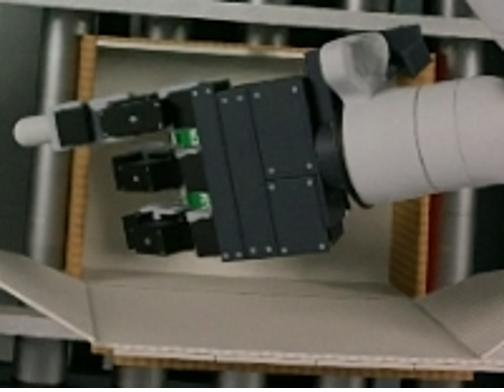

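{"fn": "move", "kwargs": {"arm2": {"joints":{"joint1_rad":4.7106,"joint2_rad":0.4768,"joint3_rad":0,"joint4_rad":2.005,"joint5_rad":0.6414,"joint6_rad":1.5594,"joint7_rad":0.4372},"min_time_s":2.5}}}

{"fn": "wait", "kwargs": {"seconds": 4, "cameras": ["cam_station1","cam_side1","cam_side2","cam_stock"]}}

Scene clock: 2265.53 s.
Joint torques (N m): arm1=[1.36 -9.61 0.68 -1.54 0.7 3.13 -0.1] | arm2=[1.46 -13.14 1.05 -1.86 0.76 2.17 -0.14] | arm3=[-0.42 -9.8 -0.19 -5.55 0.86 2.13 0.06] | arm4=[-1.09 3.07 0.13 -7.53 0.08 -0.48 0.04]
Motor temperatures (°C): arm1=[27 26 27 29 35 33 34] | arm2=[30 33 26 29 37 34 38] | arm3=[27 37 27 29 35 38 35] | arm4=[30 26 26 27 37 35 36]
Flange force (N): arm1=[-2.3 5.9 0.8] | arm2=[-3.4 3.6 -5.5] | arm3=[3.6 -3.3 -1.6] | arm4=[3.5 2.7 2.9]
move: arm2 done
Joint velocities: within noise
arm1, arm3, arm4: as last shown
arm2.joint_positions: joint1_rad=+4.711 joint2_rad=+0.477 joint3_rad=+0.000 joint4_rad=+2.005 joint5_rad=+0.641 joint6_rad=+1.559 joint7_rad=+0.437 hand_index_mcp=+0.289 hand_index_abd=-0.001 hand_index_pip=+0.578 hand_index_dip=-0.025 hand_middle_mcp=+0.288 hand_middle_abd=-0.001 hand_middle_pip=+0.577 hand_middle_dip=-0.025 hand_ring_mcp=+0.931 hand_ring_abd=+0.000 hand_ring_pip=+0.576 hand_ring_dip=+0.692 hand_thumb_cmc=-0.684 hand_thumb_axl=+0.678 hand_thumb_mcp=-0.003 hand_thumb_ipl=+0.170 hand_current_limit=+0.600 hand_speed=-0.600
arm2.joint_status: all done
arm2.hand_state: goal,goal,goal,goal,goal,goal,goal,goal,goal,goal,goal,goal,goal,goal,goal,goal
arm2.index_mcp_current_ma: -5
arm2.index_abd_current_ma: 0
arm2.index_pip_current_ma: 0
arm2.index_dip_current_ma: 0
arm2.middle_mcp_current_ma: -6
arm2.middle_abd_current_ma: 0
arm2.middle_pip_current_ma: 0
arm2.middle_dip_current_ma: 1
arm2.ring_mcp_current_ma: -13
arm2.ring_abd_current_ma: 0
arm2.ring_pip_current_ma: 0
arm2.ring_dip_current_ma: -1
arm2.thumb_cmc_current_ma: 0
arm2.thumb_axl_current_ma: 0
arm2.thumb_mcp_current_ma: -1
arm2.thumb_ipl_current_ma: 0
arm2.hand_goal_index_mcp: 0.300
arm2.hand_goal_index_abd: 0.000
arm2.hand_goal_index_pip: 0.576
arm2.hand_goal_index_dip: -0.028
arm2.hand_goal_middle_mcp: 0.300
arm2.hand_goal_middle_abd: 0.000
arm2.hand_goal_middle_pip: 0.576
arm2.hand_goal_middle_dip: -0.028
arm2.hand_goal_ring_mcp: 0.950
arm2.hand_goal_ring_abd: 0.000
arm2.hand_goal_ring_pip: 0.576
arm2.hand_goal_ring_dip: 0.696
arm2.hand_goal_thumb_cmc: -0.686
arm2.hand_goal_thumb_axl: 0.678
arm2.hand_goal_thumb_mcp: 0.000
arm2.hand_goal_thumb_ipl: 0.168
arm2.hand: x=+0.1762 y=-0.0529 z=+1.1399 quat_wxyz=(-0.171, +0.295, -0.818, +0.464) (m; scene frame)
pictures: none

Scene clock: 2269.53 s.
Joint torques (N m): arm1=[1.34 -9.58 0.64 -1.54 0.62 3.12 -0.11] | arm2=[1.4 -13.18 1.04 -1.86 0.73 2.27 -0.13] | arm3=[-0.53 -9.95 -0.19 -5.6 0.87 2.11 0.11] | arm4=[-1.09 3.09 0.16 -7.49 0.07 -0.47 0]
Motor temperatures (°C): arm1=[27 26 27 29 35 33 34] | arm2=[30 33 26 29 37 34 38] | arm3=[27 37 27 29 35 38 35] | arm4=[30 26 26 27 37 35 36]
Flange force (N): arm1=[-2.3 5.7 1.1] | arm2=[-3.6 3.8 -5.1] | arm3=[3.8 -2.7 -1.0] | arm4=[3.5 2.7 2.8]
Joint velocities: within noise
arm1.joint_positions: joint1_rad=-0.820 joint2_rad=+0.326 joint3_rad=+0.000 joint4_rad=+2.487 joint5_rad=-5.135 joint6_rad=+1.159 joint7_rad=+0.346 hand_index_mcp=+0.174 hand_index_abd=+0.000 hand_index_pip=+0.604 hand_index_dip=-0.004 hand_middle_mcp=+0.167 hand_middle_abd=+0.000 hand_middle_pip=+0.603 hand_middle_dip=-0.012 hand_ring_mcp=+0.446 hand_ring_abd=+0.001 hand_ring_pip=+0.577 hand_ring_dip=-0.025 hand_thumb_cmc=-0.688 hand_thumb_axl=+0.678 hand_thumb_mcp=-0.070 hand_thumb_ipl=+0.196 hand_current_limit=+0.600 hand_speed=-0.600
arm1.joint_status: not commanded
arm1.hand_state: blocked,goal,blocked,blocked,blocked,goal,blocked,goal,goal,goal,goal,goal,goal,goal,blocked,blocked
arm1.index_mcp_current_ma: 258
arm1.index_abd_current_ma: 0
arm1.index_pip_current_ma: 70
arm1.index_dip_current_ma: 56
arm1.middle_mcp_current_ma: 231
arm1.middle_abd_current_ma: 0
arm1.middle_pip_current_ma: 67
arm1.middle_dip_current_ma: 33
arm1.ring_mcp_current_ma: -10
arm1.ring_abd_current_ma: 1
arm1.ring_pip_current_ma: 0
arm1.ring_dip_current_ma: 3
arm1.thumb_cmc_current_ma: -3
arm1.thumb_axl_current_ma: 0
arm1.thumb_mcp_current_ma: 440
arm1.thumb_ipl_current_ma: 99
arm1.hand_goal_index_mcp: 0.100
arm1.hand_goal_index_abd: 0.000
arm1.hand_goal_index_pip: 0.576
arm1.hand_goal_index_dip: -0.028
arm1.hand_goal_middle_mcp: 0.100
arm1.hand_goal_middle_abd: 0.000
arm1.hand_goal_middle_pip: 0.576
arm1.hand_goal_middle_dip: -0.028
arm1.hand_goal_ring_mcp: 0.452
arm1.hand_goal_ring_abd: 0.000
arm1.hand_goal_ring_pip: 0.576
arm1.hand_goal_ring_dip: -0.028
arm1.hand_goal_thumb_cmc: -0.686
arm1.hand_goal_thumb_axl: 0.678
arm1.hand_goal_thumb_mcp: -0.220
arm1.hand_goal_thumb_ipl: 0.168
arm1.hand: x=+0.3468 y=+0.3431 z=+1.1348 quat_wxyz=(-0.149, +0.262, -0.827, +0.475) (m; scene frame)
arm2.joint_positions: joint1_rad=+4.711 joint2_rad=+0.477 joint3_rad=+0.000 joint4_rad=+2.005 joint5_rad=+0.641 joint6_rad=+1.559 joint7_rad=+0.437 hand_index_mcp=+0.289 hand_index_abd=-0.001 hand_index_pip=+0.578 hand_index_dip=-0.025 hand_middle_mcp=+0.288 hand_middle_abd=-0.001 hand_middle_pip=+0.577 hand_middle_dip=-0.025 hand_ring_mcp=+0.931 hand_ring_abd=+0.000 hand_ring_pip=+0.576 hand_ring_dip=+0.692 hand_thumb_cmc=-0.684 hand_thumb_axl=+0.678 hand_thumb_mcp=-0.003 hand_thumb_ipl=+0.170 hand_current_limit=+0.600 hand_speed=-0.600
arm2.joint_status: all done
arm2.hand_state: goal,goal,goal,goal,goal,goal,goal,goal,goal,goal,goal,goal,goal,goal,goal,goal
arm2.index_mcp_current_ma: -5
arm2.index_abd_current_ma: 0
arm2.index_pip_current_ma: 0
arm2.index_dip_current_ma: 0
arm2.middle_mcp_current_ma: -6
arm2.middle_abd_current_ma: 0
arm2.middle_pip_current_ma: 0
arm2.middle_dip_current_ma: 1
arm2.ring_mcp_current_ma: -13
arm2.ring_abd_current_ma: 0
arm2.ring_pip_current_ma: 0
arm2.ring_dip_current_ma: -1
arm2.thumb_cmc_current_ma: 0
arm2.thumb_axl_current_ma: 0
arm2.thumb_mcp_current_ma: -1
arm2.thumb_ipl_current_ma: 0
arm2.hand_goal_index_mcp: 0.300
arm2.hand_goal_index_abd: 0.000
arm2.hand_goal_index_pip: 0.576
arm2.hand_goal_index_dip: -0.028
arm2.hand_goal_middle_mcp: 0.300
arm2.hand_goal_middle_abd: 0.000
arm2.hand_goal_middle_pip: 0.576
arm2.hand_goal_middle_dip: -0.028
arm2.hand_goal_ring_mcp: 0.950
arm2.hand_goal_ring_abd: 0.000
arm2.hand_goal_ring_pip: 0.576
arm2.hand_goal_ring_dip: 0.696
arm2.hand_goal_thumb_cmc: -0.686
arm2.hand_goal_thumb_axl: 0.678
arm2.hand_goal_thumb_mcp: 0.000
arm2.hand_goal_thumb_ipl: 0.168
arm2.hand: x=+0.1762 y=-0.0529 z=+1.1399 quat_wxyz=(-0.171, +0.295, -0.818, +0.464) (m; scene frame)
arm3.joint_positions: joint1_rad=+0.422 joint2_rad=+0.297 joint3_rad=+0.000 joint4_rad=+2.356 joint5_rad=+1.841 joint6_rad=+0.835 joint7_rad=+0.550 hand_index_mcp=+0.297 hand_index_abd=-0.002 hand_index_pip=+0.578 hand_index_dip=-0.025 hand_middle_mcp=+0.297 hand_middle_abd=-0.002 hand_middle_pip=+0.578 hand_middle_dip=-0.025 hand_ring_mcp=+0.777 hand_ring_abd=-0.003 hand_ring_pip=+0.574 hand_ring_dip=+0.693 hand_thumb_cmc=-0.687 hand_thumb_axl=+0.676 hand_thumb_mcp=+0.441 hand_thumb_ipl=+0.169 hand_current_limit=+0.600 hand_speed=-0.600
arm3.joint_status: not commanded
arm3.hand_state: goal,goal,goal,goal,goal,goal,goal,goal,blocked,goal,goal,goal,goal,goal,goal,goal
arm3.index_mcp_current_ma: -1
arm3.index_abd_current_ma: 0
arm3.index_pip_current_ma: 0
arm3.index_dip_current_ma: 1
arm3.middle_mcp_current_ma: -1
arm3.middle_abd_current_ma: 0
arm3.middle_pip_current_ma: 0
arm3.middle_dip_current_ma: 1
arm3.ring_mcp_current_ma: -22
arm3.ring_abd_current_ma: -1
arm3.ring_pip_current_ma: 0
arm3.ring_dip_current_ma: -1
arm3.thumb_cmc_current_ma: 0
arm3.thumb_axl_current_ma: 0
arm3.thumb_mcp_current_ma: -7
arm3.thumb_ipl_current_ma: 0
arm3.hand_goal_index_mcp: 0.300
arm3.hand_goal_index_abd: 0.000
arm3.hand_goal_index_pip: 0.576
arm3.hand_goal_index_dip: -0.028
arm3.hand_goal_middle_mcp: 0.300
arm3.hand_goal_middle_abd: 0.000
arm3.hand_goal_middle_pip: 0.576
arm3.hand_goal_middle_dip: -0.028
arm3.hand_goal_ring_mcp: 0.800
arm3.hand_goal_ring_abd: 0.000
arm3.hand_goal_ring_pip: 0.576
arm3.hand_goal_ring_dip: 0.696
arm3.hand_goal_thumb_cmc: -0.686
arm3.hand_goal_thumb_axl: 0.678
arm3.hand_goal_thumb_mcp: 0.450
arm3.hand_goal_thumb_ipl: 0.168
arm3.hand: x=+0.2003 y=+1.5283 z=+1.1398 quat_wxyz=(+0.022, -0.038, +0.867, -0.497) (m; scene frame)
arm4.joint_positions: joint1_rad=+0.203 joint2_rad=-0.457 joint3_rad=-0.040 joint4_rad=+1.429 joint5_rad=-0.014 joint6_rad=+2.054 joint7_rad=+1.867 hand_index_mcp=+0.753 hand_index_abd=+0.000 hand_index_pip=+0.577 hand_index_dip=+0.696 hand_middle_mcp=+0.753 hand_middle_abd=+0.000 hand_middle_pip=+0.577 hand_middle_dip=+0.696 hand_ring_mcp=+0.753 hand_ring_abd=+0.000 hand_ring_pip=+0.577 hand_ring_dip=+0.696 hand_thumb_cmc=+0.714 hand_thumb_axl=+0.677 hand_thumb_mcp=+0.223 hand_thumb_ipl=+0.168 hand_current_limit=+0.400 hand_speed=-0.600
arm4.joint_status: not commanded
arm4.hand_state: goal,goal,goal,goal,goal,goal,goal,goal,goal,goal,goal,goal,goal,goal,goal,goal
arm4.index_mcp_current_ma: -3
arm4.index_abd_current_ma: 0
arm4.index_pip_current_ma: 2
arm4.index_dip_current_ma: 0
arm4.middle_mcp_current_ma: -3
arm4.middle_abd_current_ma: 0
arm4.middle_pip_current_ma: 2
arm4.middle_dip_current_ma: 0
arm4.ring_mcp_current_ma: -3
arm4.ring_abd_current_ma: 0
arm4.ring_pip_current_ma: 2
arm4.ring_dip_current_ma: 0
arm4.thumb_cmc_current_ma: 1
arm4.thumb_axl_current_ma: -3
arm4.thumb_mcp_current_ma: -12
arm4.thumb_ipl_current_ma: -1
arm4.hand_goal_index_mcp: 0.754
arm4.hand_goal_index_abd: 0.000
arm4.hand_goal_index_pip: 0.576
arm4.hand_goal_index_dip: 0.696
arm4.hand_goal_middle_mcp: 0.754
arm4.hand_goal_middle_abd: 0.000
arm4.hand_goal_middle_pip: 0.576
arm4.hand_goal_middle_dip: 0.696
arm4.hand_goal_ring_mcp: 0.754
arm4.hand_goal_ring_abd: 0.000
arm4.hand_goal_ring_pip: 0.576
arm4.hand_goal_ring_dip: 0.696
arm4.hand_goal_thumb_cmc: 0.714
arm4.hand_goal_thumb_axl: 0.678
arm4.hand_goal_thumb_mcp: 0.226
arm4.hand_goal_thumb_ipl: 0.168
arm4.hand: x=+0.1117 y=+1.3204 z=+1.5016 quat_wxyz=(+0.057, -0.143, +0.988, -0.018) (m; scene frame)
wait: 4.00 s; at rest by 0.27 s
pictures: cam_side1, cam_side2, cam_station1, cam_stock

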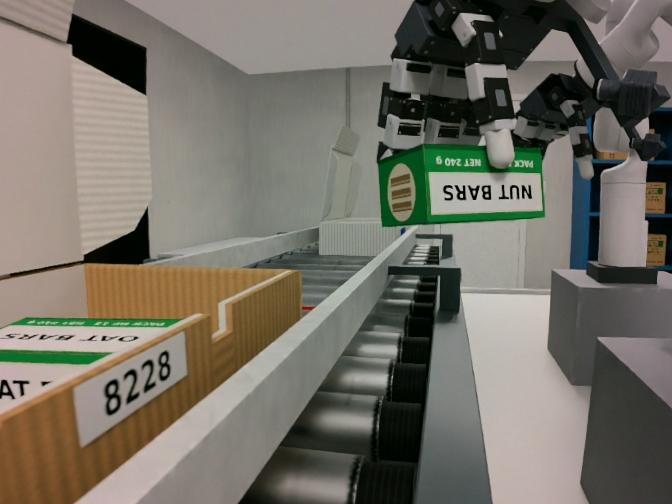

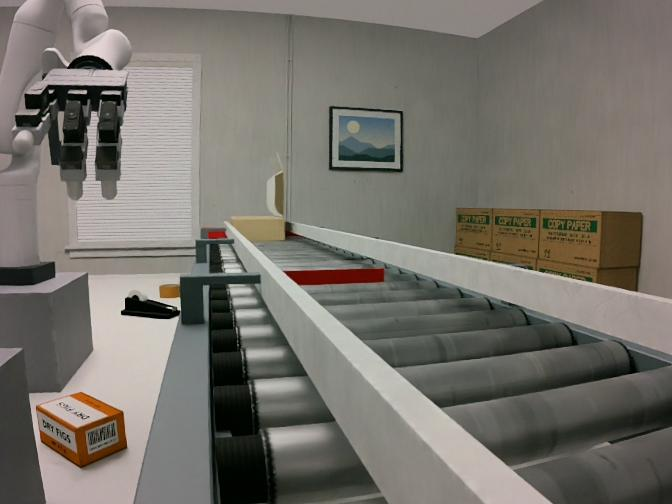

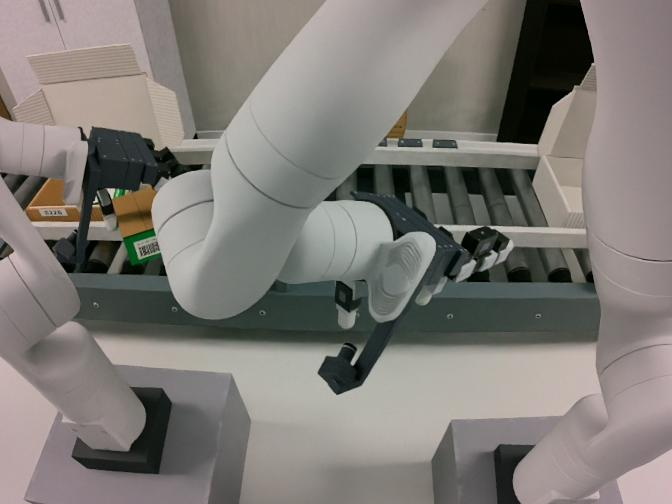

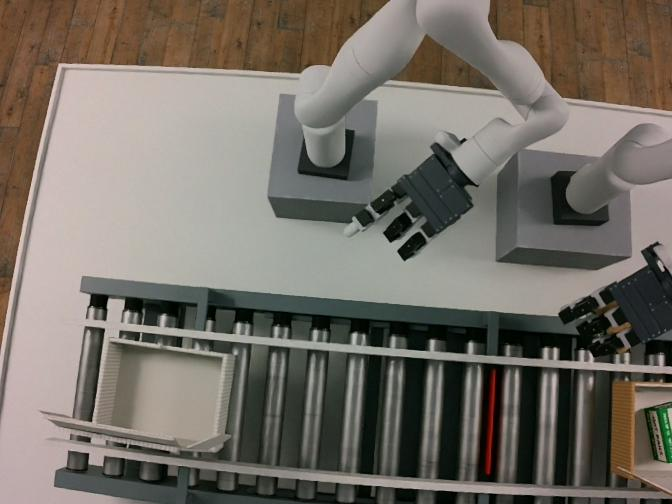

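{"fn": "wait", "kwargs": {"seconds": 6, "cameras": ["cam_stock","cam_side2"]}}

Scene clock: 2324.90 s.
Joint torques (N m): arm1=[1.37 -9.6 0.62 -1.57 0.67 3.08 -0.12] | arm2=[1.41 -13.18 1.07 -1.95 0.74 2.21 -0.12] | arm3=[-0.51 -9.79 -0.16 -5.57 0.89 2.1 0.04] | arm4=[-1.11 3.09 0.17 -7.53 0.09 -0.5 0.02]
Motor temperatures (°C): arm1=[27 26 27 29 35 33 34] | arm2=[30 32 26 28 37 34 38] | arm3=[27 37 27 29 35 38 35] | arm4=[30 26 26 27 37 35 36]
Flange force (N): arm1=[-2.3 5.7 0.8] | arm2=[-3.3 3.7 -5.0] | arm3=[3.7 -3.4 -1.7] | arm4=[3.6 2.9 2.9]
Joint velocities: within noise
arm1.joint_positions: joint1_rad=-0.820 joint2_rad=+0.326 joint3_rad=+0.000 joint4_rad=+2.487 joint5_rad=-5.135 joint6_rad=+1.159 joint7_rad=+0.346 hand_index_mcp=+0.174 hand_index_abd=+0.000 hand_index_pip=+0.604 hand_index_dip=-0.004 hand_middle_mcp=+0.167 hand_middle_abd=+0.000 hand_middle_pip=+0.603 hand_middle_dip=-0.012 hand_ring_mcp=+0.446 hand_ring_abd=+0.001 hand_ring_pip=+0.577 hand_ring_dip=-0.025 hand_thumb_cmc=-0.688 hand_thumb_axl=+0.678 hand_thumb_mcp=-0.070 hand_thumb_ipl=+0.196 hand_current_limit=+0.600 hand_speed=-0.600
arm1.joint_status: not commanded
arm1.hand_state: blocked,goal,blocked,blocked,blocked,goal,blocked,goal,goal,goal,goal,goal,goal,goal,blocked,blocked
arm1.index_mcp_current_ma: 258
arm1.index_abd_current_ma: 0
arm1.index_pip_current_ma: 70
arm1.index_dip_current_ma: 56
arm1.middle_mcp_current_ma: 231
arm1.middle_abd_current_ma: 0
arm1.middle_pip_current_ma: 67
arm1.middle_dip_current_ma: 33
arm1.ring_mcp_current_ma: -10
arm1.ring_abd_current_ma: 1
arm1.ring_pip_current_ma: 0
arm1.ring_dip_current_ma: 3
arm1.thumb_cmc_current_ma: -3
arm1.thumb_axl_current_ma: 0
arm1.thumb_mcp_current_ma: 440
arm1.thumb_ipl_current_ma: 99
arm1.hand_goal_index_mcp: 0.100
arm1.hand_goal_index_abd: 0.000
arm1.hand_goal_index_pip: 0.576
arm1.hand_goal_index_dip: -0.028
arm1.hand_goal_middle_mcp: 0.100
arm1.hand_goal_middle_abd: 0.000
arm1.hand_goal_middle_pip: 0.576
arm1.hand_goal_middle_dip: -0.028
arm1.hand_goal_ring_mcp: 0.452
arm1.hand_goal_ring_abd: 0.000
arm1.hand_goal_ring_pip: 0.576
arm1.hand_goal_ring_dip: -0.028
arm1.hand_goal_thumb_cmc: -0.686
arm1.hand_goal_thumb_axl: 0.678
arm1.hand_goal_thumb_mcp: -0.220
arm1.hand_goal_thumb_ipl: 0.168
arm1.hand: x=+0.3468 y=+0.3431 z=+1.1348 quat_wxyz=(-0.149, +0.262, -0.827, +0.475) (m; scene frame)
arm2.joint_positions: joint1_rad=+4.711 joint2_rad=+0.477 joint3_rad=+0.000 joint4_rad=+2.005 joint5_rad=+0.641 joint6_rad=+1.559 joint7_rad=+0.437 hand_index_mcp=+0.289 hand_index_abd=-0.001 hand_index_pip=+0.578 hand_index_dip=-0.025 hand_middle_mcp=+0.288 hand_middle_abd=-0.001 hand_middle_pip=+0.577 hand_middle_dip=-0.025 hand_ring_mcp=+0.931 hand_ring_abd=+0.000 hand_ring_pip=+0.576 hand_ring_dip=+0.692 hand_thumb_cmc=-0.684 hand_thumb_axl=+0.678 hand_thumb_mcp=-0.003 hand_thumb_ipl=+0.170 hand_current_limit=+0.600 hand_speed=-0.600
arm2.joint_status: all done
arm2.hand_state: goal,goal,goal,goal,goal,goal,goal,goal,goal,goal,goal,goal,goal,goal,goal,goal
arm2.index_mcp_current_ma: -5
arm2.index_abd_current_ma: 0
arm2.index_pip_current_ma: 0
arm2.index_dip_current_ma: 0
arm2.middle_mcp_current_ma: -6
arm2.middle_abd_current_ma: 0
arm2.middle_pip_current_ma: 0
arm2.middle_dip_current_ma: 1
arm2.ring_mcp_current_ma: -13
arm2.ring_abd_current_ma: 0
arm2.ring_pip_current_ma: 0
arm2.ring_dip_current_ma: -1
arm2.thumb_cmc_current_ma: 0
arm2.thumb_axl_current_ma: 0
arm2.thumb_mcp_current_ma: -1
arm2.thumb_ipl_current_ma: 0
arm2.hand_goal_index_mcp: 0.300
arm2.hand_goal_index_abd: 0.000
arm2.hand_goal_index_pip: 0.576
arm2.hand_goal_index_dip: -0.028
arm2.hand_goal_middle_mcp: 0.300
arm2.hand_goal_middle_abd: 0.000
arm2.hand_goal_middle_pip: 0.576
arm2.hand_goal_middle_dip: -0.028
arm2.hand_goal_ring_mcp: 0.950
arm2.hand_goal_ring_abd: 0.000
arm2.hand_goal_ring_pip: 0.576
arm2.hand_goal_ring_dip: 0.696
arm2.hand_goal_thumb_cmc: -0.686
arm2.hand_goal_thumb_axl: 0.678
arm2.hand_goal_thumb_mcp: 0.000
arm2.hand_goal_thumb_ipl: 0.168
arm2.hand: x=+0.1762 y=-0.0529 z=+1.1399 quat_wxyz=(-0.171, +0.295, -0.818, +0.464) (m; scene frame)
arm3.joint_positions: joint1_rad=+0.422 joint2_rad=+0.297 joint3_rad=+0.000 joint4_rad=+2.356 joint5_rad=+1.841 joint6_rad=+0.835 joint7_rad=+0.550 hand_index_mcp=+0.297 hand_index_abd=-0.002 hand_index_pip=+0.578 hand_index_dip=-0.025 hand_middle_mcp=+0.297 hand_middle_abd=-0.002 hand_middle_pip=+0.578 hand_middle_dip=-0.025 hand_ring_mcp=+0.777 hand_ring_abd=-0.003 hand_ring_pip=+0.574 hand_ring_dip=+0.693 hand_thumb_cmc=-0.687 hand_thumb_axl=+0.676 hand_thumb_mcp=+0.441 hand_thumb_ipl=+0.169 hand_current_limit=+0.600 hand_speed=-0.600
arm3.joint_status: not commanded
arm3.hand_state: goal,goal,goal,goal,goal,goal,goal,goal,blocked,goal,goal,goal,goal,goal,goal,goal
arm3.index_mcp_current_ma: -1
arm3.index_abd_current_ma: 0
arm3.index_pip_current_ma: 0
arm3.index_dip_current_ma: 1
arm3.middle_mcp_current_ma: -1
arm3.middle_abd_current_ma: 0
arm3.middle_pip_current_ma: 0
arm3.middle_dip_current_ma: 1
arm3.ring_mcp_current_ma: -22
arm3.ring_abd_current_ma: -1
arm3.ring_pip_current_ma: 0
arm3.ring_dip_current_ma: -1
arm3.thumb_cmc_current_ma: 0
arm3.thumb_axl_current_ma: 0
arm3.thumb_mcp_current_ma: -7
arm3.thumb_ipl_current_ma: 0
arm3.hand_goal_index_mcp: 0.300
arm3.hand_goal_index_abd: 0.000
arm3.hand_goal_index_pip: 0.576
arm3.hand_goal_index_dip: -0.028
arm3.hand_goal_middle_mcp: 0.300
arm3.hand_goal_middle_abd: 0.000
arm3.hand_goal_middle_pip: 0.576
arm3.hand_goal_middle_dip: -0.028
arm3.hand_goal_ring_mcp: 0.800
arm3.hand_goal_ring_abd: 0.000
arm3.hand_goal_ring_pip: 0.576
arm3.hand_goal_ring_dip: 0.696
arm3.hand_goal_thumb_cmc: -0.686
arm3.hand_goal_thumb_axl: 0.678
arm3.hand_goal_thumb_mcp: 0.450
arm3.hand_goal_thumb_ipl: 0.168
arm3.hand: x=+0.2003 y=+1.5283 z=+1.1398 quat_wxyz=(+0.022, -0.038, +0.867, -0.497) (m; scene frame)
arm4.joint_positions: joint1_rad=+0.203 joint2_rad=-0.457 joint3_rad=-0.040 joint4_rad=+1.429 joint5_rad=-0.014 joint6_rad=+2.054 joint7_rad=+1.867 hand_index_mcp=+0.753 hand_index_abd=+0.000 hand_index_pip=+0.577 hand_index_dip=+0.696 hand_middle_mcp=+0.753 hand_middle_abd=+0.000 hand_middle_pip=+0.577 hand_middle_dip=+0.696 hand_ring_mcp=+0.753 hand_ring_abd=+0.000 hand_ring_pip=+0.577 hand_ring_dip=+0.696 hand_thumb_cmc=+0.714 hand_thumb_axl=+0.677 hand_thumb_mcp=+0.223 hand_thumb_ipl=+0.168 hand_current_limit=+0.400 hand_speed=-0.600
arm4.joint_status: not commanded
arm4.hand_state: goal,goal,goal,goal,goal,goal,goal,goal,goal,goal,goal,goal,goal,goal,goal,goal
arm4.index_mcp_current_ma: -3
arm4.index_abd_current_ma: 0
arm4.index_pip_current_ma: 2
arm4.index_dip_current_ma: 0
arm4.middle_mcp_current_ma: -3
arm4.middle_abd_current_ma: 0
arm4.middle_pip_current_ma: 2
arm4.middle_dip_current_ma: 0
arm4.ring_mcp_current_ma: -3
arm4.ring_abd_current_ma: 0
arm4.ring_pip_current_ma: 2
arm4.ring_dip_current_ma: 0
arm4.thumb_cmc_current_ma: 1
arm4.thumb_axl_current_ma: -3
arm4.thumb_mcp_current_ma: -12
arm4.thumb_ipl_current_ma: -1
arm4.hand_goal_index_mcp: 0.754
arm4.hand_goal_index_abd: 0.000
arm4.hand_goal_index_pip: 0.576
arm4.hand_goal_index_dip: 0.696
arm4.hand_goal_middle_mcp: 0.754
arm4.hand_goal_middle_abd: 0.000
arm4.hand_goal_middle_pip: 0.576
arm4.hand_goal_middle_dip: 0.696
arm4.hand_goal_ring_mcp: 0.754
arm4.hand_goal_ring_abd: 0.000
arm4.hand_goal_ring_pip: 0.576
arm4.hand_goal_ring_dip: 0.696
arm4.hand_goal_thumb_cmc: 0.714
arm4.hand_goal_thumb_axl: 0.678
arm4.hand_goal_thumb_mcp: 0.226
arm4.hand_goal_thumb_ipl: 0.168
arm4.hand: x=+0.1117 y=+1.3204 z=+1.5016 quat_wxyz=(+0.057, -0.143, +0.988, -0.018) (m; scene frame)
wait: 6.00 s; at rest from the start
pictures: cam_side2, cam_stock

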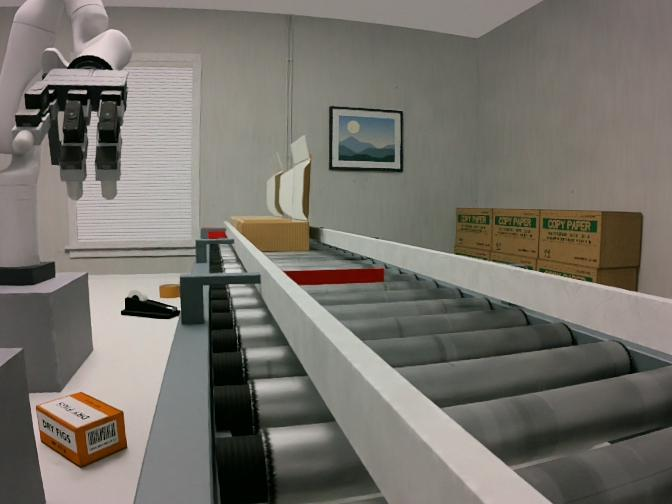

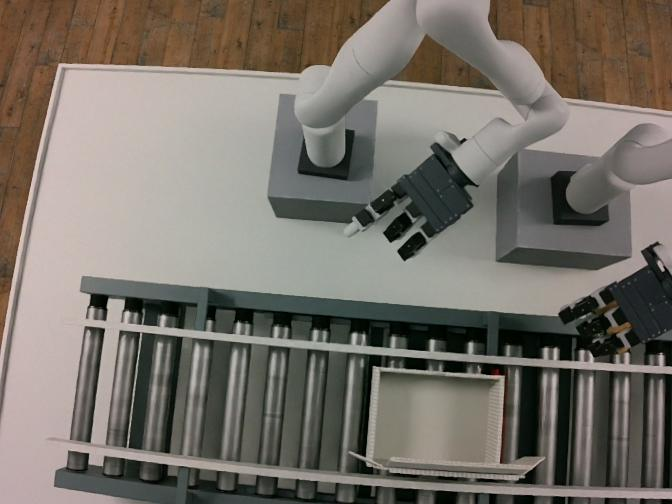

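{"fn": "zoom_image", "kwargs": {"camera": "cam_stock", "region": [340, 340, 560, 490]}}

Scaled by 2.291.

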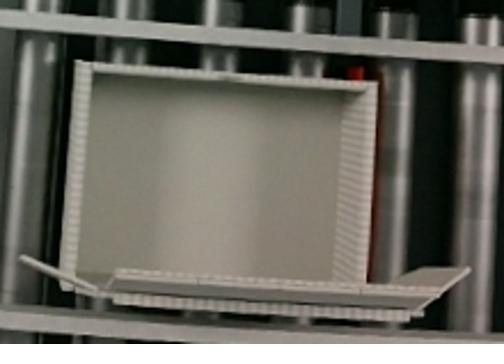

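{"fn": "move", "kwargs": {"arm1": {"joints":{"joint1_rad":0.23107,"joint2_rad":0.73871,"joint3_rad":0,"joint4_rad":1.54282,"joint5_rad":-5.0313,"joint6_rad":1.11607,"joint7_rad":0.98093,"hand_ring_mcp":0.95,"hand_ring_dip":0.696},"min_time_s":3}, "cameras": ["cam_side1","cam_station1","cam_stock"]}}

Scene clock: 2392.47 s.
Joint torques (N m): arm1=[1.42 -22.41 1.9 -6.77 1.99 2.01 -0.12] | arm2=[1.4 -13.1 1.07 -1.95 0.75 2.2 -0.12] | arm3=[-0.57 -9.78 -0.19 -5.63 0.82 2.1 0.04] | arm4=[-1.07 3.09 0.12 -7.48 0.08 -0.48 0.01]
Motor temperatures (°C): arm1=[27 26 27 29 35 33 34] | arm2=[29 32 26 28 37 34 38] | arm3=[27 37 27 29 35 38 35] | arm4=[30 26 26 27 37 35 36]
Flange force (N): arm1=[-4.4 4.0 1.8] | arm2=[-3.2 3.5 -5.1] | arm3=[4.2 -3.3 -1.4] | arm4=[3.6 2.6 2.7]
move: arm1 off_target
Joint velocities: within noise
arm1.joint_positions: joint1_rad=+0.231 joint2_rad=+0.739 joint3_rad=+0.000 joint4_rad=+1.543 joint5_rad=-5.031 joint6_rad=+1.116 joint7_rad=+0.981 hand_index_mcp=+0.174 hand_index_abd=+0.000 hand_index_pip=+0.604 hand_index_dip=-0.004 hand_middle_mcp=+0.167 hand_middle_abd=+0.000 hand_middle_pip=+0.603 hand_middle_dip=-0.012 hand_ring_mcp=+0.929 hand_ring_abd=+0.001 hand_ring_pip=+0.576 hand_ring_dip=+0.693 hand_thumb_cmc=-0.688 hand_thumb_axl=+0.678 hand_thumb_mcp=-0.070 hand_thumb_ipl=+0.196 hand_current_limit=+0.600 hand_speed=-0.600
arm1.joint_status: hand_ring_mcp off_target (ended at +0.929, target +0.950); the others done
arm1.hand_state: blocked,goal,blocked,blocked,blocked,goal,blocked,goal,blocked,goal,goal,goal,goal,goal,blocked,blocked
arm1.index_mcp_current_ma: 258
arm1.index_abd_current_ma: 0
arm1.index_pip_current_ma: 70
arm1.index_dip_current_ma: 57
arm1.middle_mcp_current_ma: 231
arm1.middle_abd_current_ma: 0
arm1.middle_pip_current_ma: 67
arm1.middle_dip_current_ma: 33
arm1.ring_mcp_current_ma: -51
arm1.ring_abd_current_ma: 1
arm1.ring_pip_current_ma: 0
arm1.ring_dip_current_ma: -5
arm1.thumb_cmc_current_ma: -3
arm1.thumb_axl_current_ma: 0
arm1.thumb_mcp_current_ma: 440
arm1.thumb_ipl_current_ma: 99
arm1.hand_goal_index_mcp: 0.100
arm1.hand_goal_index_abd: 0.000
arm1.hand_goal_index_pip: 0.576
arm1.hand_goal_index_dip: -0.028
arm1.hand_goal_middle_mcp: 0.100
arm1.hand_goal_middle_abd: 0.000
arm1.hand_goal_middle_pip: 0.576
arm1.hand_goal_middle_dip: -0.028
arm1.hand_goal_ring_mcp: 0.950
arm1.hand_goal_ring_abd: 0.000
arm1.hand_goal_ring_pip: 0.576
arm1.hand_goal_ring_dip: 0.696
arm1.hand_goal_thumb_cmc: -0.686
arm1.hand_goal_thumb_axl: 0.678
arm1.hand_goal_thumb_mcp: -0.220
arm1.hand_goal_thumb_ipl: 0.168
arm1.hand: x=+0.5649 y=+0.0098 z=+1.1383 quat_wxyz=(+0.002, +0.001, -0.866, +0.499) (m; scene frame)
arm2, arm3, arm4: as last shown
pictures: cam_side1, cam_station1, cam_stock

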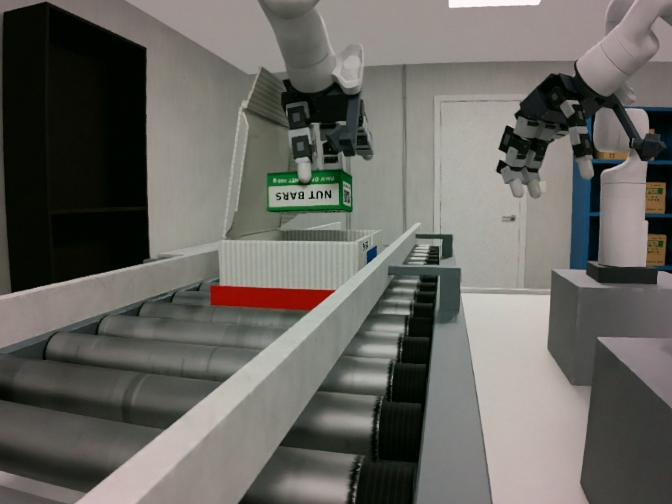

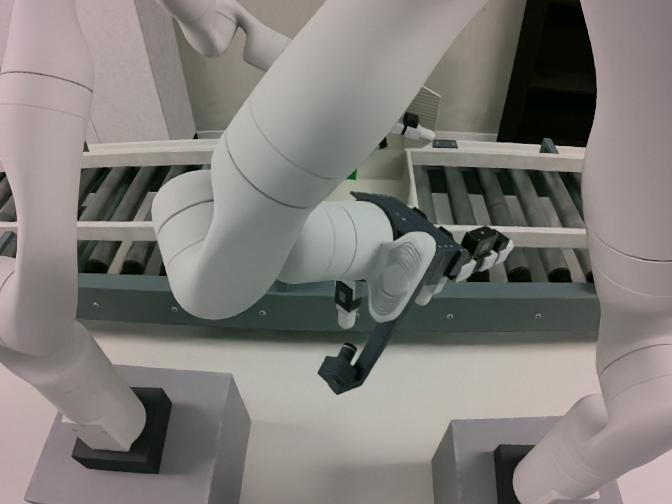

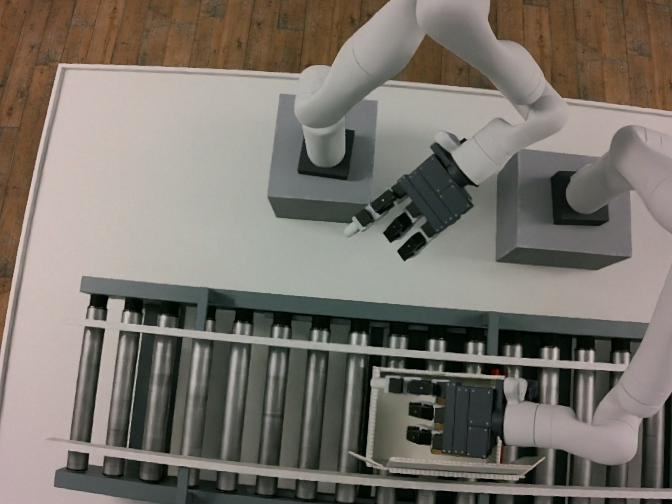

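{"fn": "zoom_image", "kwargs": {"camera": "cam_side1", "region": [200, 60, 400, 310]}}

{"fn": "zoom_image", "kwargs": {"camera": "cam_stock", "region": [340, 340, 560, 490]}}

Scaled by 2.016.

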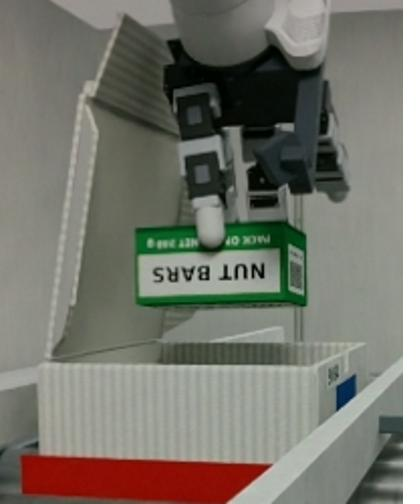

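Scaled by 2.291.

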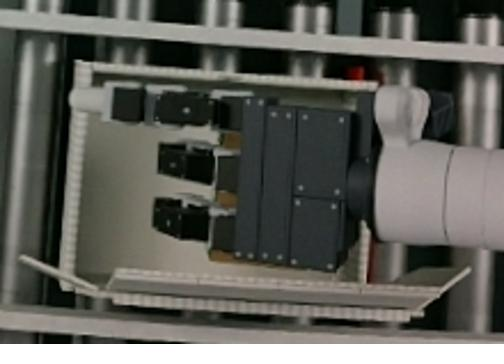

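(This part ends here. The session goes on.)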